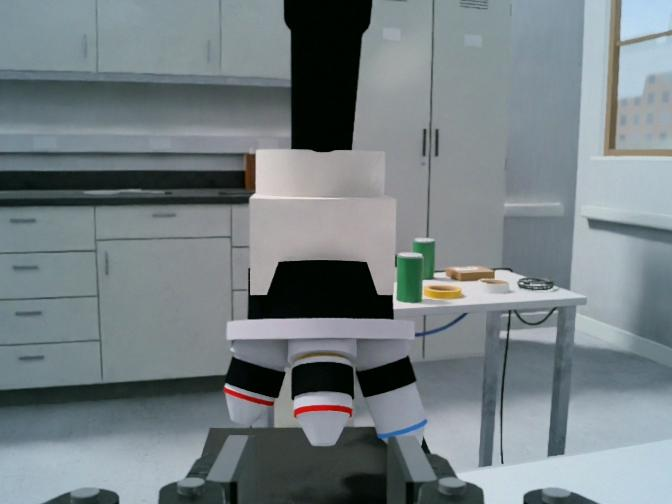

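Scene clock: 5038.30 s.
left_arm: end_effector_position=(+0.5786, +0.1350, +0.1736) position_measured_pct=0.0 object_status=3 motor_current_ma=0 end_effector_quat_wxyz=(+0.562, +0.430, -0.560, +0.431) | right_arm: end_effector_position=(+0.4558, -0.2456, +0.3157) position_measured_pct=61.9 object_status=3 motor_current_ma=0 end_effector_quat_wxyz=(+0.230, +0.762, -0.356, +0.490)
Joint positions: left_arm=[-0.379 1.31 0.272 1.099 0.993 1.765 2.331] | right_arm=[-4.66 -0.713 3.885 1.625 0.723 1.228 2.68]
Joint torques (N m): left_arm=[0.8 -22.75 4.78 -4.3 2.64 1.75 -0.18] | right_arm=[0.24 16.56 5.36 -7.11 2.38 1.66 -0.04]
Flange force (N): left_arm=[2.2 1.7 -1.6] | right_arm=[-2.6 2.5 2.5]
Hand target: left_arm +0.5786, +0.1350, +0.1736; +0.562, +0.430, -0.560, +0.431 | right_arm +0.4558, -0.2456, +0.3157; +0.230, +0.762, -0.356, +0.490
Off the commanded pose: left_arm 0.000 m, 0 deg | right_arm 0.000 m, 0 deg.
move: done

Scene clock: 5043.07 s.
left_arm: end_effector_position=(+0.5786, +0.1350, +0.1736) position_measured_pct=0.0 object_status=3 motor_current_ma=0 end_effector_quat_wxyz=(+0.562, +0.430, -0.560, +0.431) | right_arm: end_effector_position=(+0.4557, -0.2456, +0.3157) position_measured_pct=61.9 object_status=3 motor_current_ma=0 end_effector_quat_wxyz=(+0.230, +0.762, -0.356, +0.490)
Joint positions: left_arm=[-0.379 1.31 0.272 1.099 0.993 1.765 2.331] | right_arm=[-4.757 -0.797 4.091 1.621 0.578 1.141 2.8]
Joint torques (N m): left_arm=[0.78 -22.84 4.8 -4.2 2.65 1.67 -0.25] | right_arm=[0.1 16.3 6.51 -6.89 2.44 1.34 -0.01]
Flange force (N): left_arm=[2.0 0.8 -2.1] | right_arm=[-2.7 2.8 2.9]
Hand target: left_arm +0.5786, +0.1350, +0.1736; +0.562, +0.430, -0.560, +0.431 | right_arm +0.4558, -0.2456, +0.3157; +0.230, +0.762, -0.356, +0.490
Off the commanded pose: left_arm 0.000 m, 0 deg | right_arm 0.000 m, 0 deg.
move: done

Emit:
{"name": "move", "arguments": {"target": [[0,0,0,0,0,0,1,1,-0.15,-0.0933,0.4667,0,0,0,-0.24,-1],[0,0,0,0,0,0,1,1,0.0833,-0.6267,0.4667,0,0,0,-0.24,-1],[0,0,0,0,0,0,1,1,0.2833,-0.56,-0.2,0,0,0,-0.24,-1],[0,0,0,0,0,0,1,1,0,0,0,0,0,0,-0.24,-1]], "speed": 0.4, "blend": [0.02,0.02,0.02,0]}}

Emit:
{"name": "move", "arguments": {"target": [[0,0,0,0,0,0,1,1,-0.15,-0.0933,0.4667,0,0,0,-0.24,-1],[0,0,0,0,0,0,1,1,0.0833,-0.6267,0.4667,0,0,0,-0.24,-1],[0,0,0,0,0,0,1,1,0.2833,-0.56,-0.2,0,0,0,-0.24,-1],[0,0,0,0,0,0,1,1,0,0,0,0,0,0,-0.24,-1]], "speed": 0.4, "blend": [0.02,0.02,0.02,0]}}

Scene clock: 5058.53 s.
left_arm: end_effector_position=(+0.5786, +0.1350, +0.1736) position_measured_pct=0.0 object_status=3 motor_current_ma=0 end_effector_quat_wxyz=(+0.562, +0.430, -0.560, +0.431) | right_arm: end_effector_position=(+0.4558, -0.2456, +0.3158) position_measured_pct=61.9 object_status=3 motor_current_ma=0 end_effector_quat_wxyz=(+0.230, +0.762, -0.356, +0.490)
Joint positions: left_arm=[-0.379 1.31 0.272 1.099 0.993 1.765 2.331] | right_arm=[-6.808 0.787 5.271 1.622 1.373 2.103 2.227]
Joint torques (N m): left_arm=[0.78 -22.81 4.77 -4.31 2.68 1.69 -0.21] | right_arm=[0.11 -17.38 -3.81 -5.92 1.53 2.63 -0.02]
Flange force (N): left_arm=[2.1 1.5 -1.8] | right_arm=[0.1 4.2 2.1]
Hand target: left_arm +0.5786, +0.1350, +0.1736; +0.562, +0.430, -0.560, +0.431 | right_arm +0.4558, -0.2456, +0.3157; +0.230, +0.762, -0.356, +0.490
Off the commanded pose: left_arm 0.000 m, 0 deg | right_arm 0.000 m, 0 deg.
joint sent to its limit (right arm) — joint 6 (wrist pitch), upper limit. The joint targets still meet the commanded pose.
move: done

Scene clock: 5063.00 s.
left_arm: end_effector_position=(+0.5786, +0.1350, +0.1736) position_measured_pct=0.0 object_status=3 motor_current_ma=0 end_effector_quat_wxyz=(+0.562, +0.430, -0.560, +0.431) | right_arm: end_effector_position=(+0.4558, -0.2456, +0.3157) position_measured_pct=61.9 object_status=3 motor_current_ma=0 end_effector_quat_wxyz=(+0.230, +0.762, -0.356, +0.490)
Joint positions: left_arm=[-0.379 1.31 0.272 1.099 0.993 1.765 2.331] | right_arm=[-7.115 0.617 5.839 1.634 1.162 1.77 2.318]
Joint torques (N m): left_arm=[0.79 -22.74 4.73 -4.28 2.63 1.73 -0.21] | right_arm=[0.09 -16.93 -0.74 -6.96 1.93 2.46 -0.05]
Flange force (N): left_arm=[2.2 1.5 -1.7] | right_arm=[0.4 5.4 2.5]
Hand target: left_arm +0.5786, +0.1350, +0.1736; +0.562, +0.430, -0.560, +0.431 | right_arm +0.4558, -0.2456, +0.3157; +0.230, +0.762, -0.356, +0.490
Off the commanded pose: left_arm 0.000 m, 0 deg | right_arm 0.000 m, 0 deg.
move: done

Emit:
{"name": "move", "arguments": {"target": [[0,0,0,0,0,0,1,1,-0.15,-0.0933,0.4667,0,0,0,-0.24,-1],[0,0,0,0,0,0,1,1,0.0833,-0.6267,0.4667,0,0,0,-0.24,-1],[0,0,0,0,0,0,1,1,0.2833,-0.56,-0.2,0,0,0,-0.24,-1],[0,0,0,0,0,0,1,1,0,0,0,0,0,0,-0.24,-1]], "speed": 0.4, "blend": [0.02,0.02,0.02,0]}}

Emit:
{"name": "move", "arguments": {"target": [[0,0,0,0,0,0,1,1,-0.15,-0.0933,0.4667,0,0,0,-0.24,-1],[0,0,0,0,0,0,1,1,0.0833,-0.6267,0.4667,0,0,0,-0.24,-1],[0,0,0,0,0,0,1,1,0.2833,-0.56,-0.2,0,0,0,-0.24,-1],[0,0,0,0,0,0,1,1,0,0,0,0,0,0,-0.24,-1]], "speed": 0.4, "blend": [0.02,0.02,0.02,0]}}

Scene clock: 5089.00 s.
left_arm: end_effector_position=(+0.5786, +0.1350, +0.1736) position_measured_pct=0.0 object_status=3 motor_current_ma=0 end_effector_quat_wxyz=(+0.562, +0.430, -0.560, +0.431) | right_arm: end_effector_position=(+0.4558, -0.2456, +0.3157) position_measured_pct=61.9 object_status=3 motor_current_ma=0 end_effector_quat_wxyz=(+0.230, +0.762, -0.356, +0.490)
Joint positions: left_arm=[-0.379 1.31 0.272 1.099 0.993 1.765 2.331] | right_arm=[-7.271 0.588 6.084 1.641 1.084 1.656 2.366]
Joint torques (N m): left_arm=[0.75 -22.83 4.77 -4.25 2.56 1.74 -0.19] | right_arm=[0.11 -16.66 0.4 -7.12 2.1 2.38 -0.04]
Flange force (N): left_arm=[2.0 1.2 -1.7] | right_arm=[0.3 5.3 2.5]
Hand target: left_arm +0.5786, +0.1350, +0.1736; +0.562, +0.430, -0.560, +0.431 | right_arm +0.4558, -0.2456, +0.3157; +0.230, +0.762, -0.356, +0.490
Off the commanded pose: left_arm 0.000 m, 0 deg | right_arm 0.000 m, 0 deg.
move: done

Scene clock: 5093.47 s.
left_arm: end_effector_position=(+0.5786, +0.1350, +0.1736) position_measured_pct=0.0 object_status=3 motor_current_ma=0 end_effector_quat_wxyz=(+0.562, +0.430, -0.560, +0.431) | right_arm: end_effector_position=(+0.4558, -0.2456, +0.3157) position_measured_pct=61.9 object_status=3 motor_current_ma=0 end_effector_quat_wxyz=(+0.230, +0.762, -0.356, +0.490)
Joint positions: left_arm=[-0.379 1.31 0.272 1.099 0.993 1.765 2.331] | right_arm=[-7.45 0.582 6.359 1.648 0.995 1.538 2.426]
Joint torques (N m): left_arm=[0.68 -22.76 4.73 -4.37 2.62 1.73 -0.22] | right_arm=[0.13 -16 1.67 -7.12 2.16 2.2 -0.03]
Flange force (N): left_arm=[2.3 1.7 -1.4] | right_arm=[0.5 5.2 2.2]
Hand target: left_arm +0.5786, +0.1350, +0.1736; +0.562, +0.430, -0.560, +0.431 | right_arm +0.4558, -0.2456, +0.3157; +0.230, +0.762, -0.356, +0.490
Off the commanded pose: left_arm 0.000 m, 0 deg | right_arm 0.000 m, 0 deg.
move: done

Emit:
{"name": "move", "arguments": {"target": [[0,0,0,0,0,0,1,1,-0.15,-0.0933,0.4667,0,0,0,-0.24,-1],[0,0,0,0,0,0,1,1,0.0833,-0.6267,0.4667,0,0,0,-0.24,-1],[0,0,0,0,0,0,1,1,0.2833,-0.56,-0.2,0,0,0,-0.24,-1],[0,0,0,0,0,0,1,1,0,0,0,0,0,0,-0.24,-1]], "speed": 0.4, "blend": [0.02,0.02,0.02,0]}}

Emit:
{"name": "move", "arguments": {"target": [[0,0,0,0,0,0,1,1,-0.0633,0.3317,-0.1358,-0.0494,-0.0779,0.1926,-0.24,-1],[0,0,0,0,0,0,1,1,0.0467,0.3023,-0.153,-0.0494,-0.0779,0.1926,-0.24,-1]], "speed": [0.35,0.12], "blend": [0.01,0], "cameras": ["cam_right_wrist"]}}

Scene clock: 5106.17 s.
left_arm: end_effector_position=(+0.5786, +0.1350, +0.1736) position_measured_pct=0.0 object_status=3 motor_current_ma=0 end_effector_quat_wxyz=(+0.562, +0.430, -0.560, +0.431) | right_arm: end_effector_position=(+0.4558, -0.2456, +0.3157) position_measured_pct=61.9 object_status=3 motor_current_ma=0 end_effector_quat_wxyz=(+0.230, +0.762, -0.356, +0.490)
Joint positions: left_arm=[-0.379 1.31 0.272 1.099 0.993 1.765 2.331] | right_arm=[-7.663 0.613 6.693 1.657 0.875 1.398 2.518]
Joint torques (N m): left_arm=[0.81 -22.82 4.74 -4.22 2.62 1.74 -0.2] | right_arm=[0.15 -15.22 3.3 -7.29 2.3 2.05 -0.05]
Flange force (N): left_arm=[2.0 1.1 -1.9] | right_arm=[0.1 5.6 2.5]
Hand target: left_arm +0.5786, +0.1350, +0.1736; +0.562, +0.430, -0.560, +0.431 | right_arm +0.4558, -0.2456, +0.3157; +0.230, +0.762, -0.356, +0.490
Off the commanded pose: left_arm 0.000 m, 0 deg | right_arm 0.000 m, 0 deg.
move: done

Scene clock: 5108.13 s.
left_arm: end_effector_position=(+0.5786, +0.1350, +0.1736) position_measured_pct=0.0 object_status=3 motor_current_ma=0 end_effector_quat_wxyz=(+0.562, +0.430, -0.560, +0.431) | right_arm: end_effector_position=(+0.4838, -0.0642, +0.2239) position_measured_pct=61.9 object_status=3 motor_current_ma=0 end_effector_quat_wxyz=(+0.087, +0.749, -0.101, +0.649)
Joint positions: left_arm=[-0.379 1.31 0.272 1.099 0.993 1.765 2.331] | right_arm=[-7.856 0.951 6.679 1.752 1.378 1.147 2.086]
Joint torques (N m): left_arm=[0.83 -22.78 4.75 -4.31 2.64 1.71 -0.21] | right_arm=[-0.02 -18.09 5.19 -4.93 1.43 3.02 -0.05]
Flange force (N): left_arm=[2.2 1.6 -1.7] | right_arm=[2.0 4.4 -0.1]
Hand target: left_arm +0.5786, +0.1350, +0.1736; +0.562, +0.430, -0.560, +0.431 | right_arm +0.4838, -0.0642, +0.2239; +0.087, +0.749, -0.101, +0.649
Off the commanded pose: left_arm 0.000 m, 0 deg | right_arm 0.000 m, 0 deg.
move: done
Images, in order (width x height): cam_right_wrist 672x504.

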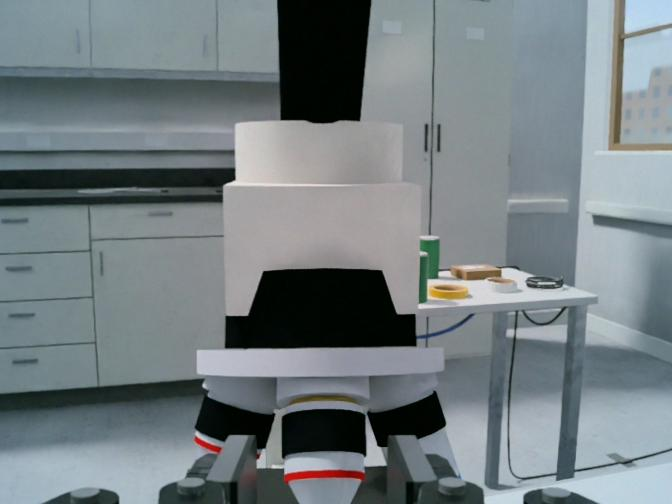

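Emit:
{"name": "move", "arguments": {"target": [0,0,0,0,0,0,1,1,0.0493,-0.0133,-0.0072,0,0,0,-0.24,-1], "speed": 0.08, "cameras": ["cam_right_wrist"]}}

Emit:
{"name": "zoom_image", "arguments": {"camera": "cam_right_wrist", "region": [256, 340, 384, 468]}}

Scene clock: 5119.97 s.
left_arm: end_effector_position=(+0.5786, +0.1350, +0.1736) position_measured_pct=0.0 object_status=3 motor_current_ma=0 end_effector_quat_wxyz=(+0.562, +0.430, -0.560, +0.431) | right_arm: end_effector_position=(+0.5134, -0.0722, +0.2196) position_measured_pct=61.9 object_status=3 motor_current_ma=0 end_effector_quat_wxyz=(+0.087, +0.749, -0.101, +0.649)
Joint positions: left_arm=[-0.379 1.31 0.272 1.099 0.993 1.765 2.331] | right_arm=[-7.803 0.97 6.698 1.736 1.425 1.102 2.073]
Joint torques (N m): left_arm=[0.73 -22.82 4.76 -4.28 2.65 1.73 -0.23] | right_arm=[0.12 -18.46 5.5 -5.12 1.41 3.05 -0.05]
Flange force (N): left_arm=[2.1 1.3 -1.7] | right_arm=[1.9 4.5 -0.7]
Hand target: left_arm +0.5786, +0.1350, +0.1736; +0.562, +0.430, -0.560, +0.431 | right_arm +0.5134, -0.0722, +0.2196; +0.087, +0.749, -0.101, +0.649
Off the commanded pose: left_arm 0.000 m, 0 deg | right_arm 0.000 m, 0 deg.
move: done
Images, in order (width x height): cam_right_wrist 672x504.

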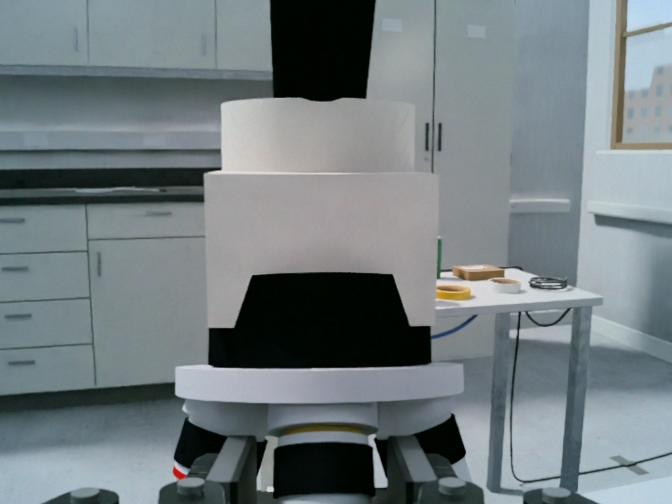

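Scaled by 3.938.

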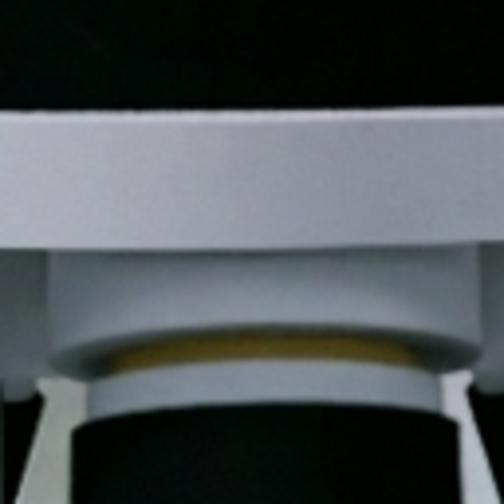

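Emit:
{"name": "move", "arguments": {"target": [[0,0,0,0,0,0,1,1,-0.00083,-0.00033,-0.005,-0.0021,0.0006,0.0003,-0.36,-1]], "speed": 0.05}}

Emit:
{"name": "move", "arguments": {"target": [[0,0,0,0,0,0,1,1,0.00015,0.00463,-0.0003,-0.0592,0.0159,-0.0927,-0.36,-1],[0,0,0,0,0,0,1,1,0.00255,0.00862,-0.00187,-0.1303,0.035,-0.2039,-0.36,-1]], "speed": 0.2, "blend": [0.001,0], "cameras": ["cam_right_wrist"]}}

Emit:
{"name": "zoom_image", "arguments": {"camera": "cam_right_wrist", "region": [256, 340, 384, 468]}}

Scene clock: 5143.43 s.
left_arm: end_effector_position=(+0.5786, +0.1350, +0.1736) position_measured_pct=0.0 object_status=3 motor_current_ma=0 end_effector_quat_wxyz=(+0.562, +0.430, -0.560, +0.431) | right_arm: end_effector_position=(+0.5129, -0.0724, +0.2166) position_measured_pct=68.0 object_status=3 motor_current_ma=0 end_effector_quat_wxyz=(+0.089, +0.749, -0.098, +0.649)
Joint positions: left_arm=[-0.379 1.31 0.272 1.099 0.993 1.765 2.331] | right_arm=[-7.803 0.976 6.696 1.737 1.425 1.102 2.073]
Joint torques (N m): left_arm=[0.78 -22.83 4.77 -4.29 2.6 1.71 -0.21] | right_arm=[0.12 -18.44 5.55 -5 1.37 3.09 -0.05]
Flange force (N): left_arm=[2.1 1.4 -1.7] | right_arm=[1.9 4.3 -0.7]
Hand target: left_arm +0.5786, +0.1350, +0.1736; +0.562, +0.430, -0.560, +0.431 | right_arm +0.5129, -0.0724, +0.2166; +0.089, +0.749, -0.098, +0.649
Off the commanded pose: left_arm 0.000 m, 0 deg | right_arm 0.000 m, 0 deg.
move: done

Scene clock: 5145.93 s.
left_arm: end_effector_position=(+0.5786, +0.1350, +0.1736) position_measured_pct=0.0 object_status=3 motor_current_ma=0 end_effector_quat_wxyz=(+0.562, +0.430, -0.560, +0.431) | right_arm: end_effector_position=(+0.5144, -0.0672, +0.2155) position_measured_pct=68.0 object_status=3 motor_current_ma=0 end_effector_quat_wxyz=(+0.440, +0.681, -0.191, +0.553)
Joint positions: left_arm=[-0.379 1.31 0.272 1.099 0.993 1.765 2.331] | right_arm=[-7.587 1.419 6.682 0.661 0.973 1.879 3.061]
Joint torques (N m): left_arm=[0.83 -22.85 4.7 -4.27 2.6 1.69 -0.17] | right_arm=[0.18 -24.95 4.76 -6.88 2.62 1.84 -0.03]
Flange force (N): left_arm=[2.0 1.4 -1.8] | right_arm=[-2.4 11.5 6.3]
Hand target: left_arm +0.5786, +0.1350, +0.1736; +0.562, +0.430, -0.560, +0.431 | right_arm +0.5144, -0.0672, +0.2155; +0.440, +0.681, -0.191, +0.553
Off the commanded pose: left_arm 0.000 m, 0 deg | right_arm 0.000 m, 0 deg.
move: done
Images, in order (width x height): cam_right_wrist 672x504.

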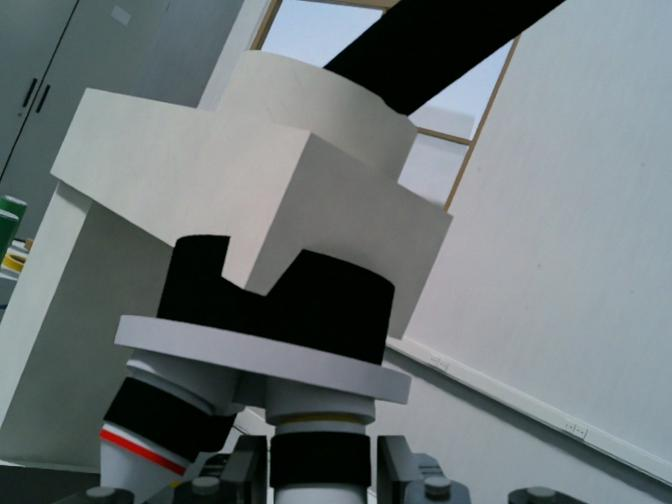

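Scaled by 3.938.

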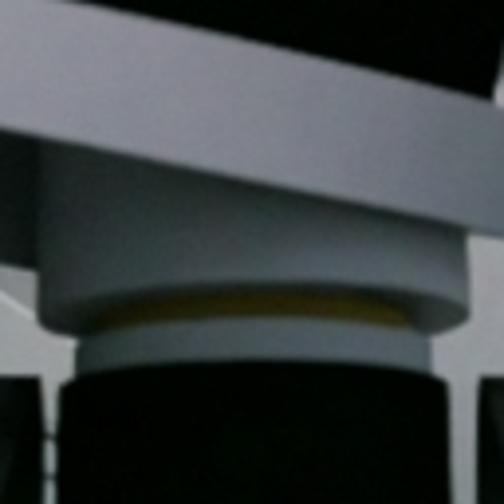

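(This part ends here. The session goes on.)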